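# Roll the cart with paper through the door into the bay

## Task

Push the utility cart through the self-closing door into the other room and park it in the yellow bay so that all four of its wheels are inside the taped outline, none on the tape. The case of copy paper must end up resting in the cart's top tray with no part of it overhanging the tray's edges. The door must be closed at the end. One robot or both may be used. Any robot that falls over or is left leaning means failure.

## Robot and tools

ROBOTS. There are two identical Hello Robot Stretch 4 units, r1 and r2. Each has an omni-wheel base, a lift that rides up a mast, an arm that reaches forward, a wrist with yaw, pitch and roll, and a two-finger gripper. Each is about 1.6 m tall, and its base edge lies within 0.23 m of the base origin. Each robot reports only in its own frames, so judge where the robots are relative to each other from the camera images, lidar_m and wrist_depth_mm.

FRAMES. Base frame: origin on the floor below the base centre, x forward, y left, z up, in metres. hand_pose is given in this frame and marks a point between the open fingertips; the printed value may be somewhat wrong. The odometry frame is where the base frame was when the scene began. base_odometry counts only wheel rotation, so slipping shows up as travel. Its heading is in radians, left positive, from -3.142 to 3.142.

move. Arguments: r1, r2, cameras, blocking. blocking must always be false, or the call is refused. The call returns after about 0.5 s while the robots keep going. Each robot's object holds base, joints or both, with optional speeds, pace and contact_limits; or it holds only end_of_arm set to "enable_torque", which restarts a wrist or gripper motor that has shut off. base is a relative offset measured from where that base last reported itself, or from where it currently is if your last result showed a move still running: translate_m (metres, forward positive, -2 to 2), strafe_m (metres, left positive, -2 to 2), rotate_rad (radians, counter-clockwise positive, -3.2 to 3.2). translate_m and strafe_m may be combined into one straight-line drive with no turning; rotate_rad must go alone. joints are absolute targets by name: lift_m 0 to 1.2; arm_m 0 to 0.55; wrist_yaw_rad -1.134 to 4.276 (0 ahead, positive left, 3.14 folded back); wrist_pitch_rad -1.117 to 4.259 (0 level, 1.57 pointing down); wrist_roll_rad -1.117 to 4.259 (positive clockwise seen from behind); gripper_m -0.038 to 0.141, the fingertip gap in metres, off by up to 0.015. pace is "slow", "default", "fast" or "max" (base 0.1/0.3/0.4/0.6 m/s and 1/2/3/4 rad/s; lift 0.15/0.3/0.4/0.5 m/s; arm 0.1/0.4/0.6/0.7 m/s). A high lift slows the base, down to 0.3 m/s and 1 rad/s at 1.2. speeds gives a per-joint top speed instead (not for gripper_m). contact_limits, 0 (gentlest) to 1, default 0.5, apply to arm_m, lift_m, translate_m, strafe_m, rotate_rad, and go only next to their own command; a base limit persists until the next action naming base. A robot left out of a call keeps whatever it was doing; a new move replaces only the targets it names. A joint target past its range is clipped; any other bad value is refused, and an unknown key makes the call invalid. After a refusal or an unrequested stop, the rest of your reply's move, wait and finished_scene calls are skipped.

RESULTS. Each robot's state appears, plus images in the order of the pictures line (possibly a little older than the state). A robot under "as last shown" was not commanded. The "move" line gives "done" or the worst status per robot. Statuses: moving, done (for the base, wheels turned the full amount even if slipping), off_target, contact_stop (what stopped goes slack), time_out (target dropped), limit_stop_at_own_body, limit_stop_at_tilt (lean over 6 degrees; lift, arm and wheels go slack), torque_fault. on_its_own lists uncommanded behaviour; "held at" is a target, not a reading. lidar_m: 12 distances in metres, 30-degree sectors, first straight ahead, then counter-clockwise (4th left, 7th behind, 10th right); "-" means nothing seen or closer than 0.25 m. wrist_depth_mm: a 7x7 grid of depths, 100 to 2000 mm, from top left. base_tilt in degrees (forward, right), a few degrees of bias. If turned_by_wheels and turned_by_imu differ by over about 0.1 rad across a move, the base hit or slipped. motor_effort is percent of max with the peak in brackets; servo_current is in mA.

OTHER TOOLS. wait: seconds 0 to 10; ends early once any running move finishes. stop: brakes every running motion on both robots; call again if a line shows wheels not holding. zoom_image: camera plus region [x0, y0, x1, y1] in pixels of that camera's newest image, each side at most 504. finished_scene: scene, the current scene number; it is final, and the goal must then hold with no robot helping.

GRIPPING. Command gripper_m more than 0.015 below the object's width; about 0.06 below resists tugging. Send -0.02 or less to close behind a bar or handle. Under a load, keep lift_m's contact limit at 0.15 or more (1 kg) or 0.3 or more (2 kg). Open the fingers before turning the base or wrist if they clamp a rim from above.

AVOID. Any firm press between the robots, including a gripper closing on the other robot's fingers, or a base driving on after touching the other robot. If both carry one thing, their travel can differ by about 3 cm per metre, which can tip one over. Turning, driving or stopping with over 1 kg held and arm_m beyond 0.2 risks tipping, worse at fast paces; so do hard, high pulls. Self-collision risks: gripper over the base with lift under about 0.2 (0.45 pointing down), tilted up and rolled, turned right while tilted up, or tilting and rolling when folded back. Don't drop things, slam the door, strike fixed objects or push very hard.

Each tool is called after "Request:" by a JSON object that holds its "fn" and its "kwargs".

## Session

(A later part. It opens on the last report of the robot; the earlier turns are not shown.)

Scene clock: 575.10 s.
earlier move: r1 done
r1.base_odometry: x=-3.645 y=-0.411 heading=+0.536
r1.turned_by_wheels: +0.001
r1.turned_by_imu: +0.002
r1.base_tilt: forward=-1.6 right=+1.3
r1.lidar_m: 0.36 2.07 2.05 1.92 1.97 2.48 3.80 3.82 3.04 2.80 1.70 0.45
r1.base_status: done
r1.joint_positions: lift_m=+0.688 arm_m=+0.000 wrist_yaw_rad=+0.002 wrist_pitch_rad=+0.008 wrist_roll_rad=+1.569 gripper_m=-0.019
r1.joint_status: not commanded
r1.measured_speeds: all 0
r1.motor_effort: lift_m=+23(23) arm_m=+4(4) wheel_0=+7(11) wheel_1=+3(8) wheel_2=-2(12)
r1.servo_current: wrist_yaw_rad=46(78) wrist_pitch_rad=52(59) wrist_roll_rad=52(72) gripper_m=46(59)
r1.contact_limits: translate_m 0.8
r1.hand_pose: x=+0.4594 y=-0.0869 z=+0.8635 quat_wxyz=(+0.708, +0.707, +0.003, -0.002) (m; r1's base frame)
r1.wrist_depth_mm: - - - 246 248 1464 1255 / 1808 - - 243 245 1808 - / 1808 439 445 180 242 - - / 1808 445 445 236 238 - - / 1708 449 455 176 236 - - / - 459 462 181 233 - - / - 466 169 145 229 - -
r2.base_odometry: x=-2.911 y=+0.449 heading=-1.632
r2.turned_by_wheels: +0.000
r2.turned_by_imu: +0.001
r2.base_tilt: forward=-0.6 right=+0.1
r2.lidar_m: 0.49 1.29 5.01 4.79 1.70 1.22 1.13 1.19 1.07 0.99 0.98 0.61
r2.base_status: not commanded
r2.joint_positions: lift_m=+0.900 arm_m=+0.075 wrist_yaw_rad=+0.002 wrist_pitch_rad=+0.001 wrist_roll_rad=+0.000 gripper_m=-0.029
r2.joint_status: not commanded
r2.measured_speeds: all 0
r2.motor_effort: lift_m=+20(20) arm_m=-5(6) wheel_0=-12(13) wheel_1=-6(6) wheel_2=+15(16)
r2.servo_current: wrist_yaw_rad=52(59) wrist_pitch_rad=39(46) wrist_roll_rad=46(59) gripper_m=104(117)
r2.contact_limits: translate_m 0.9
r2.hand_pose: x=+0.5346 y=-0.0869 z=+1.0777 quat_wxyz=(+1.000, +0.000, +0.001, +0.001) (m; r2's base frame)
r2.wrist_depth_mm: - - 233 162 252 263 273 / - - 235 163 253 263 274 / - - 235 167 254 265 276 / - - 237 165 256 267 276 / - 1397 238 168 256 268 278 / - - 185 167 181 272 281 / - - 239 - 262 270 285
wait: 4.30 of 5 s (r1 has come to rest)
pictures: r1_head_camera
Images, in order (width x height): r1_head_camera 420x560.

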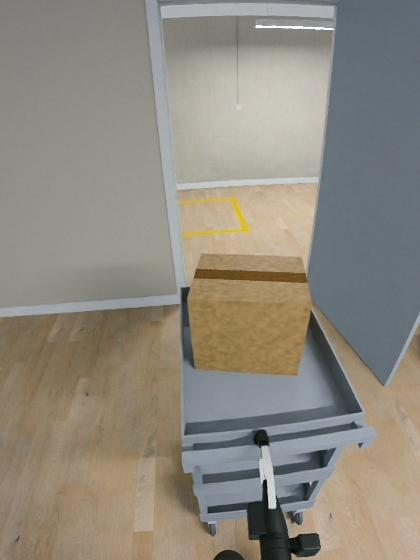

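Request:
{"fn": "move", "kwargs": {"blocking": false, "cameras": ["r1_head_camera"], "r1": {"base":{"translate_m":0.01},"pace":"slow"}}}

Request:
{"fn": "wait", "kwargs": {"seconds": 1, "cameras": ["r1_head_camera"]}}

Scene clock: 595.07 s.
move: r1 moving
r1.base_odometry: x=-3.638 y=-0.406 heading=+0.537
r1.turned_by_wheels: +0.001
r1.turned_by_imu: +0.001
r1.base_tilt: forward=-1.6 right=+1.3
r1.lidar_m: 0.38 2.07 2.11 1.92 1.97 2.48 3.82 3.82 3.03 2.79 1.69 0.42
r1.base_status: translate_m moving
r1.joint_positions: lift_m=+0.688 arm_m=+0.000 wrist_yaw_rad=+0.002 wrist_pitch_rad=+0.008 wrist_roll_rad=+1.569 gripper_m=-0.019
r1.joint_status: not commanded
r1.measured_speeds: translate_m=+0.013 strafe_m=+0.000 rotate_rad=-0.001 lift_m=+0.000 arm_m=+0.000 wrist_yaw_rad=+0.000 wrist_pitch_rad=+0.000 wrist_roll_rad=+0.000
r1.motor_effort: lift_m=+23(23) arm_m=+4(4) wheel_0=+8(11) wheel_1=+3(7) wheel_2=+0(9)
r1.servo_current: wrist_yaw_rad=52(65) wrist_pitch_rad=46(59) wrist_roll_rad=52(52) gripper_m=52(59)
r1.hand_pose: x=+0.4594 y=-0.0869 z=+0.8635 quat_wxyz=(+0.708, +0.707, +0.003, -0.002) (m; r1's base frame)
r1.wrist_depth_mm: - - - 246 248 1464 1229 / 1863 - - 243 245 1808 - / 1808 436 439 181 242 - - / 1808 442 449 237 238 - - / 1808 452 459 176 236 - - / - 459 459 178 233 - - / - 466 178 170 229 - -
r2: as last shown
r2.turned_by_imu: +0.000
r2.lidar_m: 0.45 1.28 5.01 4.80 1.66 1.22 1.14 1.17 1.07 1.00 0.95 0.59
r2.motor_effort: lift_m=+20(20) arm_m=-5(6) wheel_0=-12(13) wheel_1=-5(6) wheel_2=+15(15)
r2.servo_current: wrist_yaw_rad=39(65) wrist_pitch_rad=39(46) wrist_roll_rad=52(52) gripper_m=98(111)
r2.contact_limits: translate_m 0.9
r2.wrist_depth_mm: - - 234 161 252 262 273 / - - 234 163 254 264 272 / - - 236 167 255 265 276 / - - 236 165 256 267 277 / 1336 1308 239 168 257 270 279 / - - 186 167 181 272 282 / - - 240 - 263 270 285
pictures: r1_head_camera
Images, in order (width x height): r1_head_camera 420x560.

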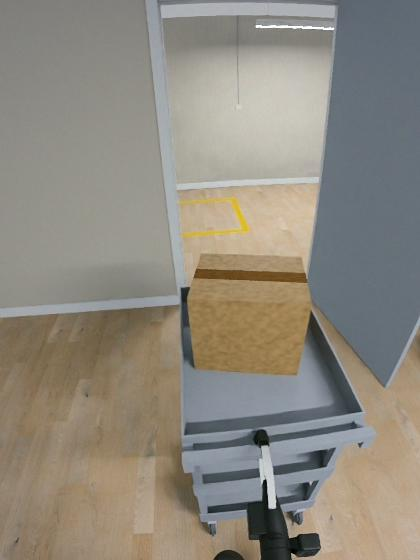

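Scene clock: 595.47 s.
earlier move: r1 done
r1.base_odometry: x=-3.637 y=-0.406 heading=+0.537
r1.turned_by_wheels: +0.000
r1.turned_by_imu: +0.000
r1.base_tilt: forward=-1.6 right=+1.3
r1.lidar_m: 0.37 2.07 2.08 1.93 1.97 2.50 3.81 3.79 3.01 2.80 1.69 0.44
r1.base_status: done
r1.joint_positions: lift_m=+0.688 arm_m=+0.000 wrist_yaw_rad=+0.002 wrist_pitch_rad=+0.008 wrist_roll_rad=+1.569 gripper_m=-0.019
r1.joint_status: not commanded
r1.measured_speeds: all 0
r1.motor_effort: lift_m=+23(23) arm_m=+4(4) wheel_0=+10(11) wheel_1=+5(7) wheel_2=-3(9)
r1.servo_current: wrist_yaw_rad=52(65) wrist_pitch_rad=46(59) wrist_roll_rad=46(59) gripper_m=46(59)
r1.hand_pose: x=+0.4594 y=-0.0869 z=+0.8635 quat_wxyz=(+0.708, +0.707, +0.003, -0.002) (m; r1's base frame)
r1.wrist_depth_mm: - - - 246 247 1499 1229 / 1863 - - 243 244 1808 - / 1756 439 442 181 241 - - / 1808 442 449 236 237 - - / 1756 452 452 176 235 - - / - 455 462 179 231 - - / - 466 178 145 229 - -
r2.base_odometry: x=-2.911 y=+0.449 heading=-1.632
r2.turned_by_wheels: +0.000
r2.turned_by_imu: +0.000
r2.base_tilt: forward=-0.6 right=+0.1
r2.lidar_m: 0.45 1.29 5.02 4.81 1.69 1.20 1.13 1.19 1.07 1.00 0.95 0.59
r2.base_status: not commanded
r2.joint_positions: lift_m=+0.900 arm_m=+0.075 wrist_yaw_rad=+0.002 wrist_pitch_rad=+0.001 wrist_roll_rad=+0.000 gripper_m=-0.029
r2.joint_status: not commanded
r2.measured_speeds: all 0
r2.motor_effort: lift_m=+20(20) arm_m=-5(6) wheel_0=-12(13) wheel_1=-6(6) wheel_2=+15(15)
r2.servo_current: wrist_yaw_rad=59(65) wrist_pitch_rad=39(46) wrist_roll_rad=33(59) gripper_m=111(111)
r2.contact_limits: translate_m 0.9
r2.hand_pose: x=+0.5346 y=-0.0869 z=+1.0777 quat_wxyz=(+1.000, +0.000, +0.001, +0.001) (m; r2's base frame)
r2.wrist_depth_mm: - - 233 161 252 264 273 / - - 234 163 253 264 273 / - - 235 167 255 266 277 / - - 236 165 255 268 276 / 1308 1366 238 168 258 268 279 / - - 185 167 180 272 281 / - - 240 - 262 270 283
wait: 0.40 of 1 s (r1 has come to rest)
pictures: r1_head_camera
Images, in order (width x height): r1_head_camera 420x560.

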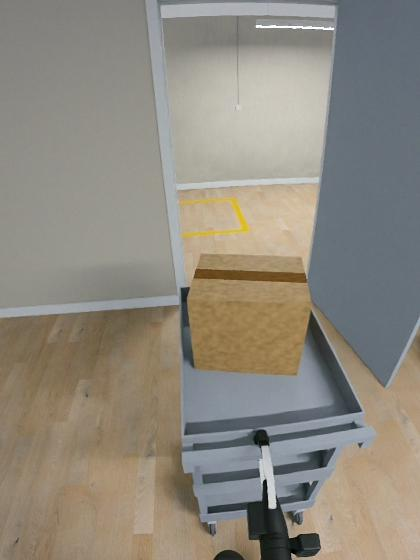

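Request:
{"fn": "move", "kwargs": {"blocking": false, "r1": {"base":{"translate_m":0.4},"pace":"slow","contact_limits":{"translate_m":0.8}}}}

Request:
{"fn": "wait", "kwargs": {"seconds": 7, "cameras": ["r1_head_camera"]}}

Scene clock: 607.67 s.
move: r1 moving
r1.base_odometry: x=-3.626 y=-0.399 heading=+0.537
r1.turned_by_wheels: +0.001
r1.turned_by_imu: +0.000
r1.base_tilt: forward=-1.6 right=+1.3
r1.lidar_m: 0.36 2.05 2.12 1.93 1.96 2.49 3.81 3.83 3.02 2.79 1.71 0.44
r1.base_status: translate_m moving
r1.joint_positions: lift_m=+0.688 arm_m=+0.000 wrist_yaw_rad=+0.002 wrist_pitch_rad=+0.008 wrist_roll_rad=+1.569 gripper_m=-0.019
r1.joint_status: not commanded
r1.measured_speeds: translate_m=+0.049 strafe_m=+0.000 rotate_rad=-0.003 lift_m=+0.000 arm_m=+0.000 wrist_yaw_rad=+0.000 wrist_pitch_rad=+0.000 wrist_roll_rad=+0.000
r1.motor_effort: lift_m=+23(23) arm_m=+4(4) wheel_0=+8(11) wheel_1=+6(7) wheel_2=-6(9)
r1.servo_current: wrist_yaw_rad=52(59) wrist_pitch_rad=46(59) wrist_roll_rad=52(65) gripper_m=46(52)
r1.contact_limits: translate_m 0.8
r1.hand_pose: x=+0.4594 y=-0.0869 z=+0.8635 quat_wxyz=(+0.708, +0.707, +0.003, -0.002) (m; r1's base frame)
r1.wrist_depth_mm: - - - 248 249 1537 1255 / 1808 - - 245 245 1756 - / 1808 439 442 180 241 - - / 1756 442 445 237 239 - - / 1808 459 455 176 236 - - / 1756 459 459 180 232 - - / - 462 178 169 229 - -
r2: as last shown
r2.lidar_m: 0.45 1.30 5.00 4.79 1.67 1.21 1.15 1.20 1.06 0.99 0.95 0.60
r2.servo_current: wrist_yaw_rad=46(65) wrist_pitch_rad=46(46) wrist_roll_rad=39(59) gripper_m=117(117)
r2.contact_limits: translate_m 0.9
r2.wrist_depth_mm: - - 233 162 251 262 273 / - - 234 163 253 265 272 / - - 236 166 255 265 274 / - - 237 165 256 267 277 / - 1336 238 167 256 268 278 / - - 185 167 181 272 279 / - - 240 - 262 268 283
pictures: none

Scene clock: 612.43 s.
earlier move: r1 done
r1.base_odometry: x=-3.294 y=-0.201 heading=+0.538
r1.turned_by_wheels: +0.000
r1.turned_by_imu: +0.002
r1.base_tilt: forward=-1.6 right=+1.2
r1.lidar_m: 0.36 1.67 2.11 1.97 2.02 2.57 - 4.22 3.00 2.74 1.19 0.45
r1.base_status: done
r1.joint_positions: lift_m=+0.688 arm_m=+0.000 wrist_yaw_rad=+0.002 wrist_pitch_rad=+0.008 wrist_roll_rad=+1.569 gripper_m=-0.019
r1.joint_status: not commanded
r1.measured_speeds: all 0
r1.motor_effort: lift_m=+23(23) arm_m=+4(4) wheel_0=+6(13) wheel_1=+5(8) wheel_2=+0(9)
r1.servo_current: wrist_yaw_rad=52(72) wrist_pitch_rad=52(59) wrist_roll_rad=39(72) gripper_m=46(59)
r1.contact_limits: translate_m 0.8
r1.hand_pose: x=+0.4594 y=-0.0869 z=+0.8635 quat_wxyz=(+0.708, +0.707, +0.004, -0.002) (m; r1's base frame)
r1.wrist_depth_mm: - - - - 272 - 1255 / - - - 260 262 1661 - / - - - 254 254 1808 - / - 452 449 246 247 - - / - 449 452 180 239 - - / - 452 452 180 232 - - / - 449 179 167 223 - -
r2.base_odometry: x=-2.911 y=+0.449 heading=-1.632
r2.turned_by_wheels: +0.000
r2.turned_by_imu: +0.001
r2.base_tilt: forward=-0.6 right=+0.1
r2.lidar_m: 0.45 1.49 5.00 4.81 1.68 1.22 1.12 1.18 1.08 1.01 0.97 0.59
r2.base_status: not commanded
r2.joint_positions: lift_m=+0.900 arm_m=+0.075 wrist_yaw_rad=+0.002 wrist_pitch_rad=+0.001 wrist_roll_rad=+0.000 gripper_m=-0.029
r2.joint_status: not commanded
r2.measured_speeds: all 0
r2.motor_effort: lift_m=+20(20) arm_m=-5(6) wheel_0=-12(13) wheel_1=-6(6) wheel_2=+15(15)
r2.servo_current: wrist_yaw_rad=46(65) wrist_pitch_rad=39(52) wrist_roll_rad=39(59) gripper_m=111(117)
r2.contact_limits: translate_m 0.9
r2.hand_pose: x=+0.5346 y=-0.0869 z=+1.0777 quat_wxyz=(+1.000, +0.000, +0.001, +0.001) (m; r2's base frame)
r2.wrist_depth_mm: - - 232 162 252 264 272 / - - 235 163 254 265 273 / - - 236 167 254 265 274 / - - 236 165 256 268 277 / - 1281 238 167 257 267 278 / - - 186 167 181 272 278 / - - 238 - 260 270 283
wait: 4.77 of 7 s (r1 has come to rest)
pictures: r1_head_camera
Images, in order (width x height): r1_head_camera 420x560.

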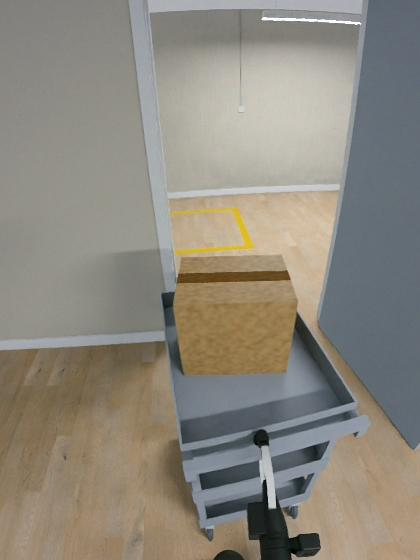

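Request:
{"fn": "move", "kwargs": {"blocking": false, "r1": {"base":{"translate_m":0.03,"strafe_m":0.13},"pace":"slow","contact_limits":{"translate_m":0.8}}}}

Request:
{"fn": "wait", "kwargs": {"seconds": 4, "cameras": ["r1_head_camera"]}}

Scene clock: 620.67 s.
move: r1 moving
r1.base_odometry: x=-3.298 y=-0.188 heading=+0.538
r1.turned_by_wheels: +0.000
r1.turned_by_imu: +0.000
r1.base_tilt: forward=-1.6 right=+1.3
r1.lidar_m: 0.36 1.66 2.11 1.97 2.01 2.56 - 4.23 2.97 2.76 1.21 0.45
r1.base_status: translate_m moving; strafe_m moving
r1.joint_positions: lift_m=+0.688 arm_m=+0.000 wrist_yaw_rad=+0.002 wrist_pitch_rad=+0.008 wrist_roll_rad=+1.569 gripper_m=-0.019
r1.joint_status: not commanded
r1.measured_speeds: translate_m=+0.011 strafe_m=+0.049 rotate_rad=-0.001 lift_m=+0.000 arm_m=+0.000 wrist_yaw_rad=+0.000 wrist_pitch_rad=+0.000 wrist_roll_rad=+0.000
r1.motor_effort: lift_m=+23(23) arm_m=+4(4) wheel_0=-4(6) wheel_1=+7(9) wheel_2=-4(5)
r1.servo_current: wrist_yaw_rad=39(65) wrist_pitch_rad=52(59) wrist_roll_rad=52(59) gripper_m=46(52)
r1.contact_limits: translate_m 0.8
r1.hand_pose: x=+0.4594 y=-0.0869 z=+0.8635 quat_wxyz=(+0.708, +0.707, +0.004, -0.002) (m; r1's base frame)
r1.wrist_depth_mm: - - - - 272 - 1182 / - - - 263 265 1708 - / - - - 255 255 1808 - / - 449 452 246 249 - - / - 449 452 181 238 - - / - 452 449 178 232 - - / - 445 182 143 223 - -
r2: as last shown
r2.turned_by_imu: +0.000
r2.lidar_m: 0.48 1.50 5.02 4.79 1.68 1.21 1.14 1.19 1.06 1.00 0.99 0.57
r2.motor_effort: lift_m=+20(20) arm_m=-5(6) wheel_0=-12(13) wheel_1=-5(6) wheel_2=+15(15)
r2.servo_current: wrist_yaw_rad=52(52) wrist_pitch_rad=39(46) wrist_roll_rad=52(59) gripper_m=111(111)
r2.contact_limits: translate_m 0.9
r2.wrist_depth_mm: - - 233 162 252 262 272 / - - 235 163 253 263 274 / - - 236 166 254 266 274 / - - 237 165 255 267 277 / - - 238 168 258 268 278 / - - 186 167 180 271 281 / - - 240 - 262 268 285
pictures: none

Scene clock: 622.73 s.
earlier move: r1 done
r1.base_odometry: x=-3.334 y=-0.074 heading=+0.537
r1.turned_by_wheels: +0.000
r1.turned_by_imu: +0.000
r1.base_tilt: forward=-1.5 right=+1.3
r1.lidar_m: 0.37 1.62 2.00 1.83 1.89 2.39 - 4.28 3.11 2.89 1.31 0.43
r1.base_status: done
r1.joint_positions: lift_m=+0.688 arm_m=+0.000 wrist_yaw_rad=-0.007 wrist_pitch_rad=+0.008 wrist_roll_rad=+1.569 gripper_m=-0.019
r1.joint_status: not commanded
r1.measured_speeds: all 0
r1.motor_effort: lift_m=+23(23) arm_m=-3(4) wheel_0=-7(13) wheel_1=+2(9) wheel_2=-1(10)
r1.servo_current: wrist_yaw_rad=52(78) wrist_pitch_rad=59(59) wrist_roll_rad=39(65) gripper_m=46(52)
r1.contact_limits: translate_m 0.8
r1.hand_pose: x=+0.4587 y=-0.0894 z=+0.8635 quat_wxyz=(+0.708, +0.707, +0.000, -0.005) (m; r1's base frame)
r1.wrist_depth_mm: - - - 249 253 - 1255 / - - - 249 248 1808 - / - 439 442 243 244 - - / - 445 452 238 240 - - / - 455 455 177 236 - - / - 462 459 178 233 - - / - 139 179 144 229 - -
r2.base_odometry: x=-2.911 y=+0.449 heading=-1.632
r2.turned_by_wheels: +0.000
r2.turned_by_imu: +0.000
r2.base_tilt: forward=-0.6 right=+0.1
r2.lidar_m: 0.49 1.60 5.00 4.78 1.69 1.22 1.16 1.18 1.05 1.00 0.97 0.59
r2.base_status: not commanded
r2.joint_positions: lift_m=+0.900 arm_m=+0.075 wrist_yaw_rad=+0.002 wrist_pitch_rad=+0.001 wrist_roll_rad=+0.000 gripper_m=-0.029
r2.joint_status: not commanded
r2.measured_speeds: all 0
r2.motor_effort: lift_m=+20(20) arm_m=-5(6) wheel_0=-13(13) wheel_1=-5(6) wheel_2=+15(15)
r2.servo_current: wrist_yaw_rad=39(65) wrist_pitch_rad=39(46) wrist_roll_rad=46(65) gripper_m=104(117)
r2.contact_limits: translate_m 0.9
r2.hand_pose: x=+0.5346 y=-0.0869 z=+1.0777 quat_wxyz=(+1.000, +0.000, +0.001, +0.001) (m; r2's base frame)
r2.wrist_depth_mm: - - 233 161 252 263 273 / - - 234 163 254 264 273 / - - 236 166 255 265 274 / - - 236 165 255 267 276 / - - 238 167 257 268 278 / - - 186 167 181 272 279 / - 1336 240 - 263 268 283
wait: 2.07 of 4 s (r1 has come to rest)
pictures: r1_head_camera
Images, in order (width x height): r1_head_camera 420x560.

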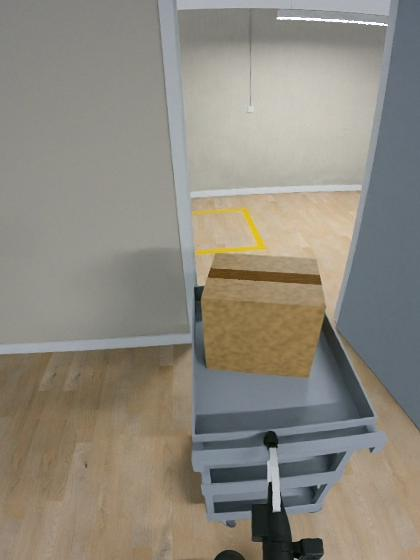

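Request:
{"fn": "move", "kwargs": {"blocking": false, "r1": {"base":{"translate_m":0.02,"strafe_m":0.08},"pace":"slow","contact_limits":{"translate_m":0.8}}}}

Request:
{"fn": "wait", "kwargs": {"seconds": 4}}

Request:
{"fn": "move", "kwargs": {"blocking": false, "r1": {"base":{"rotate_rad":-0.06},"pace":"slow","contact_limits":{"rotate_rad":0.8}}}}

Request:
{"fn": "wait", "kwargs": {"seconds": 3, "cameras": ["r1_head_camera"]}}

Request:
{"fn": "move", "kwargs": {"blocking": false, "r1": {"base":{"translate_m":0.3},"pace":"slow","contact_limits":{"translate_m":0.8}}}}

Request:
{"fn": "wait", "kwargs": {"seconds": 5, "cameras": ["r1_head_camera"]}}

Scene clock: 633.03 s.
move: r1 moving
r1.base_odometry: x=-3.338 y=-0.061 heading=+0.537
r1.turned_by_wheels: -0.001
r1.turned_by_imu: -0.001
r1.base_tilt: forward=-1.6 right=+1.3
r1.lidar_m: 0.37 1.62 1.99 1.83 1.85 2.40 - 4.26 3.14 2.89 1.30 0.43
r1.base_status: translate_m moving; strafe_m moving
r1.joint_positions: lift_m=+0.688 arm_m=+0.000 wrist_yaw_rad=-0.007 wrist_pitch_rad=+0.008 wrist_roll_rad=+1.569 gripper_m=-0.019
r1.joint_status: not commanded
r1.measured_speeds: translate_m=+0.012 strafe_m=+0.049 rotate_rad=+0.004 lift_m=+0.000 arm_m=+0.000 wrist_yaw_rad=+0.000 wrist_pitch_rad=+0.000 wrist_roll_rad=+0.000
r1.motor_effort: lift_m=+23(23) arm_m=-4(4) wheel_0=-11(13) wheel_1=+2(6) wheel_2=-4(5)
r1.servo_current: wrist_yaw_rad=46(72) wrist_pitch_rad=59(59) wrist_roll_rad=59(59) gripper_m=46(52)
r1.contact_limits: translate_m 0.8
r1.hand_pose: x=+0.4587 y=-0.0894 z=+0.8635 quat_wxyz=(+0.708, +0.707, +0.000, -0.005) (m; r1's base frame)
r1.wrist_depth_mm: - - - - 250 1430 1255 / - - - 247 246 1708 - / - 439 442 240 242 - - / - 449 445 239 238 - - / - 455 455 176 236 - - / - 462 462 178 232 - - / - 138 179 144 229 - -
r2: as last shown
r2.lidar_m: 0.47 1.63 5.02 4.81 1.70 1.21 1.15 1.19 1.04 1.01 0.97 0.57
r2.motor_effort: lift_m=+20(20) arm_m=-5(5) wheel_0=-12(13) wheel_1=-5(6) wheel_2=+15(15)
r2.servo_current: wrist_yaw_rad=59(59) wrist_pitch_rad=39(46) wrist_roll_rad=46(59) gripper_m=111(111)
r2.contact_limits: translate_m 0.9
r2.wrist_depth_mm: - - 233 162 252 262 272 / - - 234 163 254 264 273 / - - 236 166 255 265 274 / - - 236 165 256 267 277 / - - 239 168 258 268 279 / - - 185 167 181 272 281 / - 1336 239 - 262 270 282
pictures: none

Scene clock: 634.60 s.
earlier move: r1 done
r1.base_odometry: x=-3.358 y=+0.005 heading=+0.537
r1.turned_by_wheels: +0.000
r1.turned_by_imu: +0.000
r1.base_tilt: forward=-1.6 right=+1.2
r1.lidar_m: 0.39 1.60 1.93 1.77 1.79 2.31 - 4.29 3.20 2.97 1.34 0.42
r1.base_status: done
r1.joint_positions: lift_m=+0.688 arm_m=+0.000 wrist_yaw_rad=-0.006 wrist_pitch_rad=+0.008 wrist_roll_rad=+1.569 gripper_m=-0.019
r1.joint_status: not commanded
r1.measured_speeds: all 0
r1.motor_effort: lift_m=+23(23) arm_m=-4(4) wheel_0=-9(13) wheel_1=+2(6) wheel_2=-2(5)
r1.servo_current: wrist_yaw_rad=59(78) wrist_pitch_rad=52(59) wrist_roll_rad=59(65) gripper_m=46(52)
r1.contact_limits: translate_m 0.8
r1.hand_pose: x=+0.4587 y=-0.0892 z=+0.8635 quat_wxyz=(+0.708, +0.707, +0.001, -0.005) (m; r1's base frame)
r1.wrist_depth_mm: - - - 232 231 1618 - / - - - 231 231 - - / - 427 436 231 233 - - / - 445 445 172 234 - - / - 466 466 232 234 - - / - 477 469 177 233 - - / - 138 155 138 235 - -
r2.base_odometry: x=-2.911 y=+0.449 heading=-1.632
r2.turned_by_wheels: +0.000
r2.turned_by_imu: +0.000
r2.base_tilt: forward=-0.6 right=+0.1
r2.lidar_m: 0.47 1.69 5.03 4.80 1.69 1.19 1.14 1.19 1.05 1.00 0.98 0.58
r2.base_status: not commanded
r2.joint_positions: lift_m=+0.900 arm_m=+0.075 wrist_yaw_rad=+0.002 wrist_pitch_rad=+0.001 wrist_roll_rad=+0.000 gripper_m=-0.029
r2.joint_status: not commanded
r2.measured_speeds: all 0
r2.motor_effort: lift_m=+20(20) arm_m=-5(6) wheel_0=-12(13) wheel_1=-5(6) wheel_2=+15(15)
r2.servo_current: wrist_yaw_rad=46(59) wrist_pitch_rad=39(46) wrist_roll_rad=46(59) gripper_m=104(117)
r2.contact_limits: translate_m 0.9
r2.hand_pose: x=+0.5346 y=-0.0869 z=+1.0777 quat_wxyz=(+1.000, +0.000, +0.001, +0.001) (m; r2's base frame)
r2.wrist_depth_mm: - - 233 161 252 263 273 / - - 234 163 253 264 273 / - - 235 166 255 266 274 / - - 237 165 256 267 277 / - - 237 167 258 270 278 / - - 186 167 180 271 281 / - 1708 240 - 262 268 285
wait: 1.57 of 4 s (r1 has come to rest)
pictures: none

Scene clock: 635.10 s.
move: r1 moving
r1.base_odometry: x=-3.358 y=+0.005 heading=+0.478
r1.turned_by_wheels: -0.059
r1.turned_by_imu: -0.059
r1.base_tilt: forward=-1.6 right=+1.3
r1.lidar_m: 0.37 1.58 1.94 1.77 1.80 2.21 - 4.28 3.26 2.96 1.32 0.43
r1.base_status: rotate_rad moving
r1.joint_positions: lift_m=+0.688 arm_m=+0.000 wrist_yaw_rad=+0.002 wrist_pitch_rad=+0.008 wrist_roll_rad=+1.569 gripper_m=-0.019
r1.joint_status: not commanded
r1.measured_speeds: translate_m=-0.001 strafe_m=+0.000 rotate_rad=-0.013 lift_m=+0.000 arm_m=+0.000 wrist_yaw_rad=+0.000 wrist_pitch_rad=+0.000 wrist_roll_rad=+0.000
r1.motor_effort: lift_m=+23(23) arm_m=-4(4) wheel_0=+7(7) wheel_1=+2(4) wheel_2=+5(6)
r1.servo_current: wrist_yaw_rad=52(59) wrist_pitch_rad=59(59) wrist_roll_rad=39(59) gripper_m=46(52)
r1.contact_limits: rotate_rad 0.8
r1.hand_pose: x=+0.4594 y=-0.0869 z=+0.8635 quat_wxyz=(+0.708, +0.707, +0.003, -0.002) (m; r1's base frame)
r1.wrist_depth_mm: - - - - 234 1537 - / - - - - 232 820 - / - 430 433 233 233 - - / - 442 445 172 234 - - / - 459 462 233 233 - - / - 469 469 178 232 - - / - 138 162 145 234 - -
r2: as last shown
r2.lidar_m: 0.47 1.69 5.00 4.80 1.68 1.22 1.15 1.20 1.08 1.00 0.96 0.58
r2.servo_current: wrist_yaw_rad=52(52) wrist_pitch_rad=39(46) wrist_roll_rad=39(59) gripper_m=104(117)
r2.contact_limits: translate_m 0.9
r2.wrist_depth_mm: - - 234 161 252 264 272 / - - 234 162 254 263 273 / - - 236 167 254 265 277 / - - 236 165 256 267 276 / - - 237 167 256 270 279 / - - 185 167 181 272 281 / - - 239 - 262 270 285
pictures: none

Scene clock: 635.40 s.
earlier move: r1 done
r1.base_odometry: x=-3.358 y=+0.005 heading=+0.478
r1.turned_by_wheels: +0.000
r1.turned_by_imu: +0.000
r1.base_tilt: forward=-1.6 right=+1.3
r1.lidar_m: 0.38 1.56 1.97 1.77 1.78 2.20 - 4.26 3.27 2.96 1.34 0.43
r1.base_status: done
r1.joint_positions: lift_m=+0.688 arm_m=+0.000 wrist_yaw_rad=+0.002 wrist_pitch_rad=+0.008 wrist_roll_rad=+1.569 gripper_m=-0.019
r1.joint_status: not commanded
r1.measured_speeds: all 0
r1.motor_effort: lift_m=+23(23) arm_m=-3(4) wheel_0=+5(7) wheel_1=+2(4) wheel_2=+4(6)
r1.servo_current: wrist_yaw_rad=52(59) wrist_pitch_rad=46(59) wrist_roll_rad=39(65) gripper_m=46(52)
r1.contact_limits: rotate_rad 0.8
r1.hand_pose: x=+0.4594 y=-0.0869 z=+0.8635 quat_wxyz=(+0.708, +0.707, +0.003, -0.002) (m; r1's base frame)
r1.wrist_depth_mm: - - - 235 235 1537 - / - - - 234 235 - - / - 430 436 233 235 - - / - 442 445 173 236 - - / - 462 462 233 235 - - / - 473 469 176 234 - - / - 138 161 140 233 - -
r2.base_odometry: x=-2.911 y=+0.449 heading=-1.632
r2.turned_by_wheels: +0.000
r2.turned_by_imu: +0.000
r2.base_tilt: forward=-0.6 right=+0.1
r2.lidar_m: 0.46 1.69 5.00 4.81 1.67 1.22 1.14 1.19 1.05 0.99 0.96 0.60
r2.base_status: not commanded
r2.joint_positions: lift_m=+0.900 arm_m=+0.075 wrist_yaw_rad=+0.002 wrist_pitch_rad=+0.001 wrist_roll_rad=+0.000 gripper_m=-0.029
r2.joint_status: not commanded
r2.measured_speeds: all 0
r2.motor_effort: lift_m=+20(20) arm_m=-5(6) wheel_0=-12(13) wheel_1=-6(6) wheel_2=+15(15)
r2.servo_current: wrist_yaw_rad=46(52) wrist_pitch_rad=39(46) wrist_roll_rad=39(59) gripper_m=104(117)
r2.contact_limits: translate_m 0.9
r2.hand_pose: x=+0.5346 y=-0.0869 z=+1.0777 quat_wxyz=(+1.000, +0.000, +0.001, +0.001) (m; r2's base frame)
r2.wrist_depth_mm: - - 233 162 251 263 272 / - - 235 163 254 264 272 / - - 236 166 255 265 276 / - - 237 165 256 268 277 / - - 238 167 257 270 279 / - - 185 167 181 273 281 / - - 239 - 262 270 285
wait: 0.30 of 3 s (r1 has come to rest)
pictures: r1_head_camera
Images, in order (width x height): r1_head_camera 420x560.

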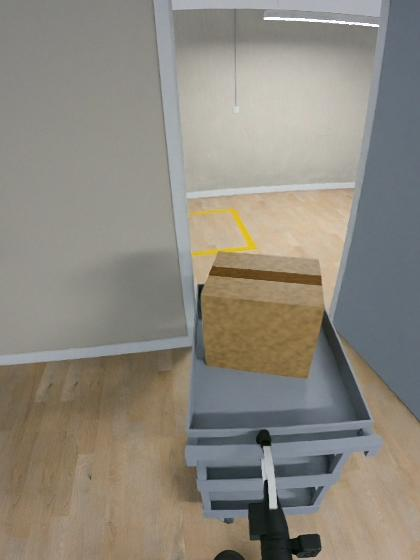

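Scene clock: 635.90 s.
move: r1 moving
r1.base_odometry: x=-3.347 y=+0.011 heading=+0.478
r1.turned_by_wheels: +0.000
r1.turned_by_imu: +0.000
r1.base_tilt: forward=-1.6 right=+1.3
r1.lidar_m: 0.39 1.56 1.93 1.76 1.77 2.20 - 4.28 3.27 2.95 1.35 0.44
r1.base_status: translate_m moving
r1.joint_positions: lift_m=+0.688 arm_m=+0.000 wrist_yaw_rad=+0.002 wrist_pitch_rad=+0.008 wrist_roll_rad=+1.569 gripper_m=-0.019
r1.joint_status: not commanded
r1.measured_speeds: translate_m=+0.049 strafe_m=+0.000 rotate_rad=+0.002 lift_m=+0.000 arm_m=+0.000 wrist_yaw_rad=+0.000 wrist_pitch_rad=+0.000 wrist_roll_rad=+0.000
r1.motor_effort: lift_m=+23(23) arm_m=+4(4) wheel_0=+6(11) wheel_1=+7(8) wheel_2=-10(10)
r1.servo_current: wrist_yaw_rad=39(59) wrist_pitch_rad=52(59) wrist_roll_rad=52(59) gripper_m=52(52)
r1.contact_limits: translate_m 0.8
r1.hand_pose: x=+0.4594 y=-0.0869 z=+0.8635 quat_wxyz=(+0.708, +0.707, +0.003, -0.002) (m; r1's base frame)
r1.wrist_depth_mm: - - - - 240 1499 - / - - - - 240 1661 - / - 430 436 236 237 - - / - 445 449 175 236 - - / - 459 455 233 235 - - / - 466 462 176 233 - - / - 139 170 172 231 - -
r2: as last shown
r2.lidar_m: 0.47 1.69 5.00 4.80 1.66 1.23 1.14 1.19 1.06 1.00 0.97 0.58
r2.servo_current: wrist_yaw_rad=46(59) wrist_pitch_rad=39(46) wrist_roll_rad=33(52) gripper_m=111(111)
r2.contact_limits: translate_m 0.9
r2.wrist_depth_mm: - - 232 162 252 262 272 / - - 234 163 252 264 273 / - - 236 167 254 266 274 / - - 236 165 255 267 278 / - - 237 167 258 267 278 / - - 186 167 181 272 279 / - - 240 - 262 268 286
pictures: none

Scene clock: 639.70 s.
earlier move: r1 done
r1.base_odometry: x=-3.092 y=+0.143 heading=+0.478
r1.turned_by_wheels: +0.000
r1.turned_by_imu: +0.001
r1.base_tilt: forward=-1.6 right=+1.3
r1.lidar_m: 0.38 1.29 1.58 1.82 1.84 2.25 - 4.58 3.19 1.60 1.18 0.43
r1.base_status: done
r1.joint_positions: lift_m=+0.688 arm_m=+0.000 wrist_yaw_rad=+0.002 wrist_pitch_rad=+0.008 wrist_roll_rad=+1.569 gripper_m=-0.019
r1.joint_status: not commanded
r1.measured_speeds: all 0
r1.motor_effort: lift_m=+23(23) arm_m=+4(4) wheel_0=+7(11) wheel_1=+4(8) wheel_2=+0(11)
r1.servo_current: wrist_yaw_rad=33(72) wrist_pitch_rad=52(65) wrist_roll_rad=59(72) gripper_m=46(59)
r1.contact_limits: translate_m 0.8
r1.hand_pose: x=+0.4594 y=-0.0869 z=+0.8635 quat_wxyz=(+0.708, +0.707, +0.003, -0.002) (m; r1's base frame)
r1.wrist_depth_mm: - - - - 230 1708 - / - - - - 230 - - / - 430 427 170 232 - - / - 442 445 170 232 - - / - 462 462 232 234 - - / - 477 469 176 234 - - / - 138 162 146 235 - -
r2.base_odometry: x=-2.911 y=+0.449 heading=-1.632
r2.turned_by_wheels: +0.000
r2.turned_by_imu: +0.001
r2.base_tilt: forward=-0.6 right=+0.1
r2.lidar_m: 0.48 1.65 5.01 4.78 1.63 1.20 1.14 1.19 1.05 0.99 0.97 0.58
r2.base_status: not commanded
r2.joint_positions: lift_m=+0.900 arm_m=+0.075 wrist_yaw_rad=+0.002 wrist_pitch_rad=+0.001 wrist_roll_rad=+0.000 gripper_m=-0.029
r2.joint_status: not commanded
r2.measured_speeds: all 0
r2.motor_effort: lift_m=+20(20) arm_m=-5(6) wheel_0=-13(13) wheel_1=-6(6) wheel_2=+15(15)
r2.servo_current: wrist_yaw_rad=46(59) wrist_pitch_rad=46(52) wrist_roll_rad=59(59) gripper_m=111(111)
r2.contact_limits: translate_m 0.9
r2.hand_pose: x=+0.5346 y=-0.0869 z=+1.0777 quat_wxyz=(+1.000, +0.000, +0.001, +0.001) (m; r2's base frame)
r2.wrist_depth_mm: - - 234 162 252 264 273 / - - 235 162 253 264 272 / - - 236 166 256 265 276 / - - 236 165 256 267 276 / - - 238 168 257 268 279 / - - 185 167 181 272 281 / - - 239 - 262 270 283
wait: 3.80 of 5 s (r1 has come to rest)
pictures: r1_head_camera
Images, in order (width x height): r1_head_camera 420x560.

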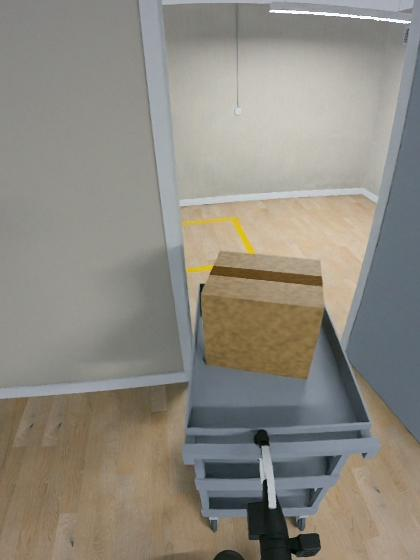

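Request:
{"fn": "move", "kwargs": {"blocking": false, "r1": {"base":{"translate_m":0.35},"pace":"slow","contact_limits":{"translate_m":0.8}}}}

Request:
{"fn": "wait", "kwargs": {"seconds": 5}}

Request:
{"fn": "move", "kwargs": {"blocking": false, "cameras": ["r1_head_camera","r1_head_left_camera"], "r1": {"base":{"translate_m":0.03,"strafe_m":-0.12},"pace":"slow","contact_limits":{"translate_m":0.8}}}}

Request:
{"fn": "wait", "kwargs": {"seconds": 4, "cameras": ["r1_head_camera","r1_head_left_camera"]}}

Scene clock: 651.90 s.
move: r1 moving
r1.base_odometry: x=-3.081 y=+0.149 heading=+0.479
r1.turned_by_wheels: +0.001
r1.turned_by_imu: +0.001
r1.base_tilt: forward=-1.6 right=+1.3
r1.lidar_m: 0.39 1.28 1.56 1.81 1.82 2.26 - 4.58 3.19 1.60 1.19 0.44
r1.base_status: translate_m moving
r1.joint_positions: lift_m=+0.688 arm_m=+0.000 wrist_yaw_rad=+0.002 wrist_pitch_rad=+0.008 wrist_roll_rad=+1.569 gripper_m=-0.019
r1.joint_status: not commanded
r1.measured_speeds: translate_m=+0.048 strafe_m=+0.000 rotate_rad=+0.001 lift_m=+0.000 arm_m=+0.000 wrist_yaw_rad=+0.000 wrist_pitch_rad=+0.000 wrist_roll_rad=+0.000
r1.motor_effort: lift_m=+23(23) arm_m=+4(4) wheel_0=+9(11) wheel_1=+4(7) wheel_2=-8(8)
r1.servo_current: wrist_yaw_rad=39(59) wrist_pitch_rad=59(59) wrist_roll_rad=52(72) gripper_m=52(52)
r1.contact_limits: translate_m 0.8
r1.hand_pose: x=+0.4594 y=-0.0869 z=+0.8635 quat_wxyz=(+0.708, +0.707, +0.003, -0.002) (m; r1's base frame)
r1.wrist_depth_mm: - - - - 230 1661 - / - - - - 231 - - / - 427 430 170 231 - - / - 442 449 171 232 - - / - 459 462 231 232 - - / - 477 473 176 233 - - / - 139 162 147 234 - -
r2: as last shown
r2.turned_by_imu: +0.000
r2.lidar_m: 0.47 1.65 5.02 4.80 1.69 1.20 1.14 1.18 1.05 1.00 0.99 0.58
r2.motor_effort: lift_m=+20(20) arm_m=-5(6) wheel_0=-13(13) wheel_1=-5(6) wheel_2=+15(15)
r2.servo_current: wrist_yaw_rad=46(59) wrist_pitch_rad=39(46) wrist_roll_rad=52(65) gripper_m=111(111)
r2.contact_limits: translate_m 0.9
r2.wrist_depth_mm: - - 233 162 251 263 273 / - - 234 163 253 265 273 / - - 235 167 254 266 276 / - - 236 164 255 267 276 / - - 237 168 258 270 279 / - - 185 167 181 271 281 / - - 240 - 260 270 283
pictures: none

Scene clock: 656.17 s.
earlier move: r1 done
r1.base_odometry: x=-2.781 y=+0.304 heading=+0.479
r1.turned_by_wheels: +0.000
r1.turned_by_imu: +0.001
r1.base_tilt: forward=-1.6 right=+1.3
r1.lidar_m: 0.37 0.93 1.16 1.89 1.90 2.35 - 4.90 3.16 1.10 1.05 0.43
r1.base_status: done
r1.joint_positions: lift_m=+0.688 arm_m=+0.000 wrist_yaw_rad=+0.002 wrist_pitch_rad=+0.008 wrist_roll_rad=+1.569 gripper_m=-0.019
r1.joint_status: not commanded
r1.measured_speeds: all 0
r1.motor_effort: lift_m=+23(23) arm_m=+4(4) wheel_0=+7(11) wheel_1=+2(8) wheel_2=-2(8)
r1.servo_current: wrist_yaw_rad=46(65) wrist_pitch_rad=52(59) wrist_roll_rad=33(72) gripper_m=52(59)
r1.contact_limits: translate_m 0.8
r1.hand_pose: x=+0.4594 y=-0.0869 z=+0.8635 quat_wxyz=(+0.708, +0.707, +0.003, -0.002) (m; r1's base frame)
r1.wrist_depth_mm: - - - - 228 1756 - / - - - - 230 - - / - 427 433 168 229 - - / - 445 445 169 232 - - / - 466 459 231 233 - - / - 484 473 176 233 831 - / - 496 162 145 236 - -
r2.base_odometry: x=-2.911 y=+0.449 heading=-1.632
r2.turned_by_wheels: +0.000
r2.turned_by_imu: +0.001
r2.base_tilt: forward=-0.6 right=+0.1
r2.lidar_m: 0.45 3.73 4.99 4.78 1.68 1.21 1.14 1.19 1.05 0.99 0.99 0.59
r2.base_status: not commanded
r2.joint_positions: lift_m=+0.900 arm_m=+0.075 wrist_yaw_rad=+0.002 wrist_pitch_rad=+0.001 wrist_roll_rad=+0.000 gripper_m=-0.029
r2.joint_status: not commanded
r2.measured_speeds: all 0
r2.motor_effort: lift_m=+20(20) arm_m=-5(6) wheel_0=-12(13) wheel_1=-6(6) wheel_2=+15(16)
r2.servo_current: wrist_yaw_rad=46(65) wrist_pitch_rad=46(52) wrist_roll_rad=46(65) gripper_m=111(117)
r2.contact_limits: translate_m 0.9
r2.hand_pose: x=+0.5346 y=-0.0869 z=+1.0777 quat_wxyz=(+1.000, +0.000, +0.001, +0.001) (m; r2's base frame)
r2.wrist_depth_mm: - - 233 162 252 262 273 / - - 235 163 254 264 272 / - - 236 166 255 265 274 / - - 236 165 256 268 276 / - - 238 167 258 268 281 / - - 185 167 181 272 281 / - - 238 - 262 270 283
wait: 4.27 of 5 s (r1 has come to rest)
pictures: none

Scene clock: 656.67 s.
move: r1 moving
r1.base_odometry: x=-2.773 y=+0.295 heading=+0.479
r1.turned_by_wheels: +0.001
r1.turned_by_imu: +0.001
r1.base_tilt: forward=-1.6 right=+1.3
r1.lidar_m: 0.39 0.92 1.17 1.89 1.91 2.36 - 4.88 3.13 1.06 1.06 0.42
r1.base_status: translate_m moving; strafe_m moving
r1.joint_positions: lift_m=+0.688 arm_m=+0.000 wrist_yaw_rad=+0.003 wrist_pitch_rad=+0.008 wrist_roll_rad=+1.569 gripper_m=-0.019
r1.joint_status: not commanded
r1.measured_speeds: translate_m=+0.012 strafe_m=-0.049 rotate_rad=+0.001 lift_m=+0.000 arm_m=+0.000 wrist_yaw_rad=+0.000 wrist_pitch_rad=+0.000 wrist_roll_rad=+0.000
r1.motor_effort: lift_m=+23(23) arm_m=+4(4) wheel_0=+11(13) wheel_1=-4(6) wheel_2=-2(6)
r1.servo_current: wrist_yaw_rad=33(59) wrist_pitch_rad=52(59) wrist_roll_rad=52(65) gripper_m=39(52)
r1.contact_limits: translate_m 0.8
r1.hand_pose: x=+0.4595 y=-0.0867 z=+0.8635 quat_wxyz=(+0.708, +0.707, +0.004, -0.002) (m; r1's base frame)
r1.wrist_depth_mm: - - - - 229 1661 - / - - - - 229 - - / - 430 430 170 230 - - / - 439 445 170 231 - - / - 462 459 232 232 - - / - 484 466 176 233 - - / - 488 162 170 235 127 -
r2: as last shown
r2.turned_by_imu: +0.000
r2.base_tilt: forward=-0.5 right=+0.1
r2.lidar_m: 0.46 3.73 5.00 4.78 1.69 1.22 1.14 1.17 1.06 0.98 0.94 0.57
r2.motor_effort: lift_m=+20(20) arm_m=-5(6) wheel_0=-13(13) wheel_1=-5(6) wheel_2=+15(15)
r2.servo_current: wrist_yaw_rad=46(65) wrist_pitch_rad=39(46) wrist_roll_rad=52(59) gripper_m=104(117)
r2.contact_limits: translate_m 0.9
r2.wrist_depth_mm: - - 234 162 251 264 273 / - - 234 163 253 264 273 / - - 236 166 255 266 274 / - - 237 165 256 268 277 / - - 238 167 257 268 279 / - - 185 167 182 273 281 / - - 239 - 262 271 282
pictures: r1_head_camera, r1_head_left_camera
Images, in order (width x height): r1_head_camera 420x560, r1_head_left_camera 420x672.

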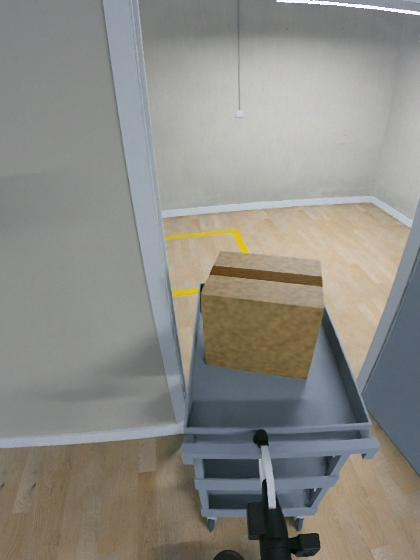

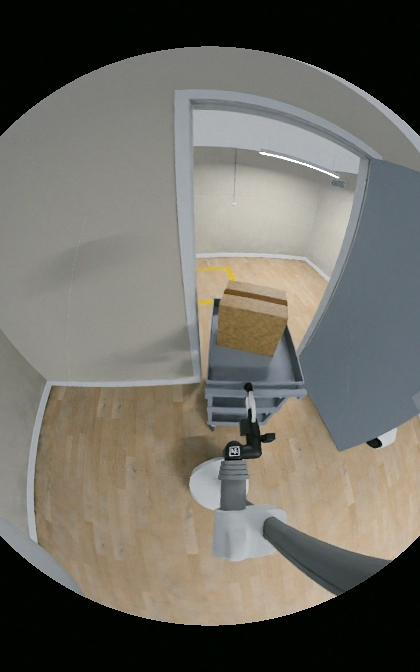

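Scene clock: 658.63 s.
earlier move: r1 done
r1.base_odometry: x=-2.699 y=+0.212 heading=+0.480
r1.turned_by_wheels: +0.000
r1.turned_by_imu: +0.000
r1.base_tilt: forward=-1.6 right=+1.3
r1.lidar_m: 0.37 0.92 1.16 1.98 2.02 2.51 - 4.69 2.98 0.95 0.95 0.44
r1.base_status: done
r1.joint_positions: lift_m=+0.688 arm_m=+0.000 wrist_yaw_rad=+0.004 wrist_pitch_rad=+0.008 wrist_roll_rad=+1.569 gripper_m=-0.019
r1.joint_status: not commanded
r1.measured_speeds: all 0
r1.motor_effort: lift_m=+23(23) arm_m=-3(4) wheel_0=+7(15) wheel_1=-3(6) wheel_2=+3(6)
r1.servo_current: wrist_yaw_rad=65(65) wrist_pitch_rad=46(59) wrist_roll_rad=52(72) gripper_m=46(52)
r1.contact_limits: translate_m 0.8
r1.hand_pose: x=+0.4597 y=-0.0862 z=+0.8635 quat_wxyz=(+0.708, +0.707, +0.004, -0.001) (m; r1's base frame)
r1.wrist_depth_mm: - - - 257 257 1756 1229 / - - - 253 254 1756 - / - - - 245 247 - - / - 452 445 240 242 - - / - 452 455 178 237 - - / - 455 455 176 233 - - / - 462 180 145 227 - -
r2.base_odometry: x=-2.911 y=+0.449 heading=-1.632
r2.turned_by_wheels: +0.000
r2.turned_by_imu: +0.000
r2.base_tilt: forward=-0.6 right=+0.1
r2.lidar_m: 0.49 3.74 5.00 4.78 1.69 1.21 1.13 1.16 1.06 1.01 0.97 0.59
r2.base_status: not commanded
r2.joint_positions: lift_m=+0.900 arm_m=+0.075 wrist_yaw_rad=+0.002 wrist_pitch_rad=+0.001 wrist_roll_rad=+0.000 gripper_m=-0.029
r2.joint_status: not commanded
r2.measured_speeds: all 0
r2.motor_effort: lift_m=+20(20) arm_m=-6(6) wheel_0=-12(13) wheel_1=-6(6) wheel_2=+15(16)
r2.servo_current: wrist_yaw_rad=39(65) wrist_pitch_rad=52(52) wrist_roll_rad=46(59) gripper_m=111(117)
r2.contact_limits: translate_m 0.9
r2.hand_pose: x=+0.5346 y=-0.0869 z=+1.0777 quat_wxyz=(+1.000, +0.000, +0.001, +0.001) (m; r2's base frame)
r2.wrist_depth_mm: - - 233 162 252 264 273 / - - 235 163 254 264 272 / - - 236 166 255 265 276 / - - 238 164 255 267 276 / - - 239 167 257 268 281 / - - 185 167 181 272 281 / - - 238 - 263 268 285
wait: 1.97 of 4 s (r1 has come to rest)
pictures: r1_head_camera, r1_head_left_camera
Images, in order (width x height): r1_head_camera 420x560, r1_head_left_camera 420x672.

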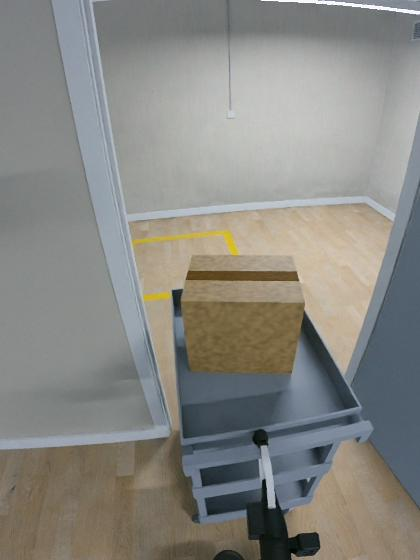

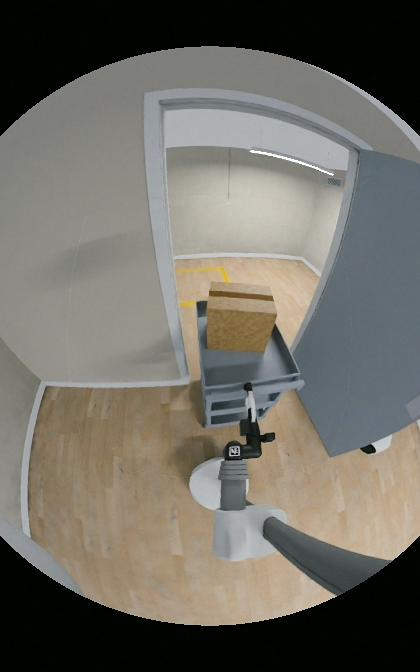

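Request:
{"fn": "move", "kwargs": {"blocking": false, "r1": {"base":{"translate_m":0.02,"strafe_m":-0.12},"pace":"slow","contact_limits":{"translate_m":0.8}}}}

Request:
{"fn": "wait", "kwargs": {"seconds": 4}}

Request:
{"fn": "move", "kwargs": {"blocking": false, "r1": {"base":{"rotate_rad":0.18},"pace":"slow","contact_limits":{"rotate_rad":0.8}}}}

Request:
{"fn": "wait", "kwargs": {"seconds": 3, "cameras": ["r1_head_camera","r1_head_left_camera"]}}

Scene clock: 671.23 s.
move: r1 moving
r1.base_odometry: x=-2.691 y=+0.201 heading=+0.480
r1.turned_by_wheels: +0.001
r1.turned_by_imu: +0.001
r1.base_tilt: forward=-1.6 right=+1.3
r1.lidar_m: 0.37 0.51 1.16 2.01 2.03 2.51 - 4.69 3.01 0.93 0.93 0.45
r1.base_status: translate_m moving; strafe_m moving
r1.joint_positions: lift_m=+0.688 arm_m=+0.000 wrist_yaw_rad=+0.005 wrist_pitch_rad=+0.008 wrist_roll_rad=+1.569 gripper_m=-0.019
r1.joint_status: not commanded
r1.measured_speeds: translate_m=+0.008 strafe_m=-0.051 rotate_rad=+0.000 lift_m=+0.000 arm_m=+0.000 wrist_yaw_rad=+0.000 wrist_pitch_rad=+0.000 wrist_roll_rad=+0.000
r1.motor_effort: lift_m=+23(23) arm_m=-4(4) wheel_0=+8(13) wheel_1=-3(6) wheel_2=+4(4)
r1.servo_current: wrist_yaw_rad=59(65) wrist_pitch_rad=52(59) wrist_roll_rad=52(65) gripper_m=52(52)
r1.contact_limits: translate_m 0.8
r1.hand_pose: x=+0.4597 y=-0.0859 z=+0.8635 quat_wxyz=(+0.708, +0.707, +0.005, -0.001) (m; r1's base frame)
r1.wrist_depth_mm: - - - 257 260 1618 1255 / - - - 252 254 1808 - / - - - 246 249 - - / - 445 452 239 242 - - / - 452 452 179 236 - - / - 455 452 177 233 - - / - 462 179 144 226 - -
r2: as last shown
r2.lidar_m: 0.46 3.72 5.02 4.80 1.68 1.20 1.13 1.19 1.05 1.00 0.97 0.59
r2.motor_effort: lift_m=+20(20) arm_m=-5(6) wheel_0=-12(13) wheel_1=-6(6) wheel_2=+15(15)
r2.servo_current: wrist_yaw_rad=33(59) wrist_pitch_rad=46(52) wrist_roll_rad=39(52) gripper_m=111(117)
r2.contact_limits: translate_m 0.9
r2.wrist_depth_mm: - - 232 162 252 264 272 / - - 234 163 253 264 273 / - - 236 167 255 265 276 / - - 236 165 255 267 276 / - - 239 167 257 268 277 / - - 185 167 181 271 282 / - - 240 - 262 271 283
pictures: none

Scene clock: 673.17 s.
earlier move: r1 done
r1.base_odometry: x=-2.626 y=+0.115 heading=+0.480
r1.turned_by_wheels: +0.000
r1.turned_by_imu: +0.000
r1.base_tilt: forward=-1.6 right=+1.3
r1.lidar_m: 0.34 0.43 1.14 2.11 2.13 2.64 - 4.50 2.90 0.83 0.81 0.45
r1.base_status: done
r1.joint_positions: lift_m=+0.688 arm_m=+0.000 wrist_yaw_rad=+0.005 wrist_pitch_rad=+0.008 wrist_roll_rad=+1.569 gripper_m=-0.019
r1.joint_status: not commanded
r1.measured_speeds: all 0
r1.motor_effort: lift_m=+23(23) arm_m=-3(4) wheel_0=+6(13) wheel_1=-4(8) wheel_2=+3(6)
r1.servo_current: wrist_yaw_rad=46(72) wrist_pitch_rad=46(59) wrist_roll_rad=46(65) gripper_m=52(52)
r1.contact_limits: translate_m 0.8
r1.hand_pose: x=+0.4597 y=-0.0859 z=+0.8635 quat_wxyz=(+0.708, +0.707, +0.005, -0.001) (m; r1's base frame)
r1.wrist_depth_mm: - - - - 319 1576 1182 / - - - - 285 1708 - / - - - - 267 1863 - / - - 459 253 255 - - / - 449 452 239 241 - - / - 442 445 177 231 - - / - 442 179 164 220 - -
r2.base_odometry: x=-2.911 y=+0.449 heading=-1.632
r2.turned_by_wheels: +0.000
r2.turned_by_imu: +0.000
r2.base_tilt: forward=-0.5 right=+0.1
r2.lidar_m: 0.45 3.74 4.99 4.81 1.72 1.21 1.13 1.20 1.05 0.99 0.95 0.57
r2.base_status: not commanded
r2.joint_positions: lift_m=+0.900 arm_m=+0.075 wrist_yaw_rad=+0.002 wrist_pitch_rad=+0.001 wrist_roll_rad=+0.000 gripper_m=-0.029
r2.joint_status: not commanded
r2.measured_speeds: all 0
r2.motor_effort: lift_m=+20(20) arm_m=-5(6) wheel_0=-12(13) wheel_1=-5(6) wheel_2=+15(15)
r2.servo_current: wrist_yaw_rad=52(59) wrist_pitch_rad=46(52) wrist_roll_rad=59(65) gripper_m=111(117)
r2.contact_limits: translate_m 0.9
r2.hand_pose: x=+0.5346 y=-0.0869 z=+1.0777 quat_wxyz=(+1.000, +0.000, +0.001, +0.001) (m; r2's base frame)
r2.wrist_depth_mm: - - 233 161 252 263 273 / - - 234 163 253 264 273 / - - 235 166 254 266 274 / - - 236 165 255 267 277 / - - 238 167 257 268 279 / - - 185 167 181 272 281 / - - 239 - 262 270 283
wait: 1.93 of 4 s (r1 has come to rest)
pictures: none

Scene clock: 673.67 s.
move: r1 moving
r1.base_odometry: x=-2.626 y=+0.115 heading=+0.598
r1.turned_by_wheels: +0.118
r1.turned_by_imu: +0.118
r1.base_tilt: forward=-1.6 right=+1.3
r1.lidar_m: 0.35 0.96 1.26 2.12 2.20 2.91 - 3.86 2.77 0.83 0.84 0.45
r1.base_status: rotate_rad moving
r1.joint_positions: lift_m=+0.688 arm_m=+0.000 wrist_yaw_rad=-0.010 wrist_pitch_rad=+0.008 wrist_roll_rad=+1.569 gripper_m=-0.019
r1.joint_status: not commanded
r1.measured_speeds: translate_m=-0.001 strafe_m=-0.002 rotate_rad=+0.370 lift_m=+0.000 arm_m=+0.000 wrist_yaw_rad=-0.048 wrist_pitch_rad=+0.000 wrist_roll_rad=+0.000
r1.motor_effort: lift_m=+23(23) arm_m=+0(4) wheel_0=-10(10) wheel_1=-4(7) wheel_2=-10(10)
r1.servo_current: wrist_yaw_rad=72(72) wrist_pitch_rad=46(59) wrist_roll_rad=46(59) gripper_m=46(52)
r1.contact_limits: rotate_rad 0.8
r1.hand_pose: x=+0.4584 y=-0.0902 z=+0.8635 quat_wxyz=(+0.708, +0.707, -0.001, -0.006) (m; r1's base frame)
r1.wrist_depth_mm: - - - - 294 1756 1229 / - - - - 274 1708 - / - - - - 263 1808 - / - 455 459 250 252 - - / - 449 452 182 241 - - / - 445 198 173 181 - - / - 439 180 142 221 - -
r2: as last shown
r2.base_tilt: forward=-0.6 right=+0.1
r2.lidar_m: 0.46 3.75 5.02 4.81 1.68 1.21 1.11 1.15 1.07 1.01 0.97 0.57
r2.servo_current: wrist_yaw_rad=39(59) wrist_pitch_rad=39(46) wrist_roll_rad=52(59) gripper_m=111(111)
r2.contact_limits: translate_m 0.9
r2.wrist_depth_mm: - - 233 161 252 263 273 / - - 234 163 255 263 274 / - - 236 167 254 265 276 / - - 236 165 257 268 277 / - - 239 167 258 268 278 / - - 185 167 181 271 281 / - - 240 - 262 270 283
pictures: none

Scene clock: 674.30 s.
earlier move: r1 done
r1.base_odometry: x=-2.626 y=+0.115 heading=+0.659
r1.turned_by_wheels: +0.061
r1.turned_by_imu: +0.061
r1.base_tilt: forward=-1.6 right=+1.3
r1.lidar_m: 0.37 0.94 1.36 2.11 2.22 3.09 - 3.69 2.74 0.84 0.85 0.43
r1.base_status: done
r1.joint_positions: lift_m=+0.688 arm_m=+0.000 wrist_yaw_rad=-0.003 wrist_pitch_rad=+0.008 wrist_roll_rad=+1.569 gripper_m=-0.019
r1.joint_status: not commanded
r1.measured_speeds: all 0
r1.motor_effort: lift_m=+23(23) arm_m=+4(4) wheel_0=-2(10) wheel_1=-2(7) wheel_2=-2(13)
r1.servo_current: wrist_yaw_rad=52(85) wrist_pitch_rad=52(59) wrist_roll_rad=59(65) gripper_m=46(52)
r1.contact_limits: rotate_rad 0.8
r1.hand_pose: x=+0.4590 y=-0.0882 z=+0.8635 quat_wxyz=(+0.708, +0.707, +0.002, -0.004) (m; r1's base frame)
r1.wrist_depth_mm: - - - 252 252 1661 1229 / - - - 249 247 1808 - / - 442 442 243 244 - - / - 442 449 237 241 - - / - 455 452 177 236 - - / - 455 459 178 231 - - / - 462 183 144 229 - -
r2.base_odometry: x=-2.911 y=+0.449 heading=-1.632
r2.turned_by_wheels: +0.000
r2.turned_by_imu: +0.000
r2.base_tilt: forward=-0.6 right=+0.1
r2.lidar_m: 0.47 3.74 5.01 4.80 1.66 1.19 1.13 1.19 1.04 0.99 0.98 0.58
r2.base_status: not commanded
r2.joint_positions: lift_m=+0.900 arm_m=+0.075 wrist_yaw_rad=+0.002 wrist_pitch_rad=+0.001 wrist_roll_rad=+0.000 gripper_m=-0.029
r2.joint_status: not commanded
r2.measured_speeds: all 0
r2.motor_effort: lift_m=+20(20) arm_m=-5(6) wheel_0=-12(13) wheel_1=-6(6) wheel_2=+15(15)
r2.servo_current: wrist_yaw_rad=46(59) wrist_pitch_rad=39(46) wrist_roll_rad=46(59) gripper_m=111(117)
r2.contact_limits: translate_m 0.9
r2.hand_pose: x=+0.5346 y=-0.0869 z=+1.0777 quat_wxyz=(+1.000, +0.000, +0.001, +0.001) (m; r2's base frame)
r2.wrist_depth_mm: - - 233 162 252 263 273 / - - 234 163 253 264 273 / - - 236 166 255 266 276 / - - 236 165 255 267 278 / - - 238 167 258 270 278 / - - 185 167 181 272 281 / - - 239 - 262 268 285
wait: 0.63 of 3 s (r1 has come to rest)
pictures: r1_head_camera, r1_head_left_camera
Images, in order (width x height): r1_head_camera 420x560, r1_head_left_camera 420x672.

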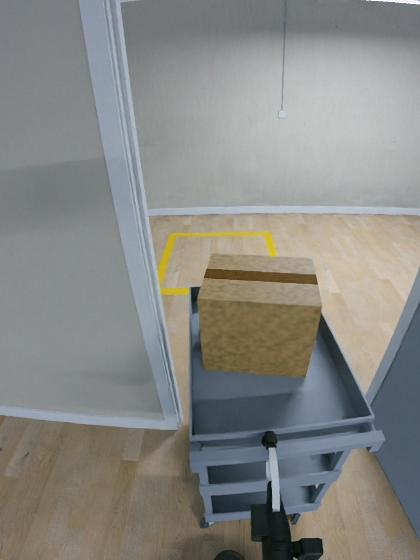

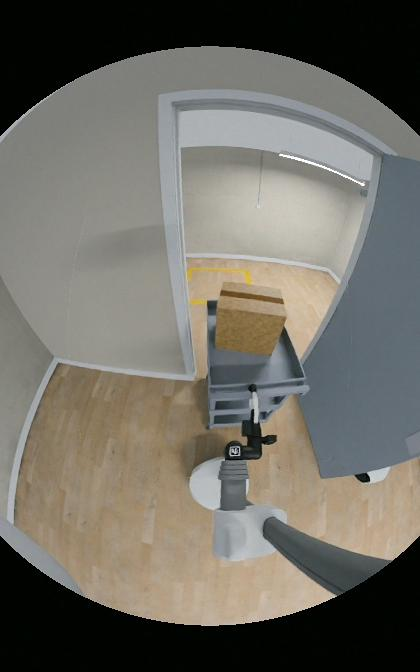

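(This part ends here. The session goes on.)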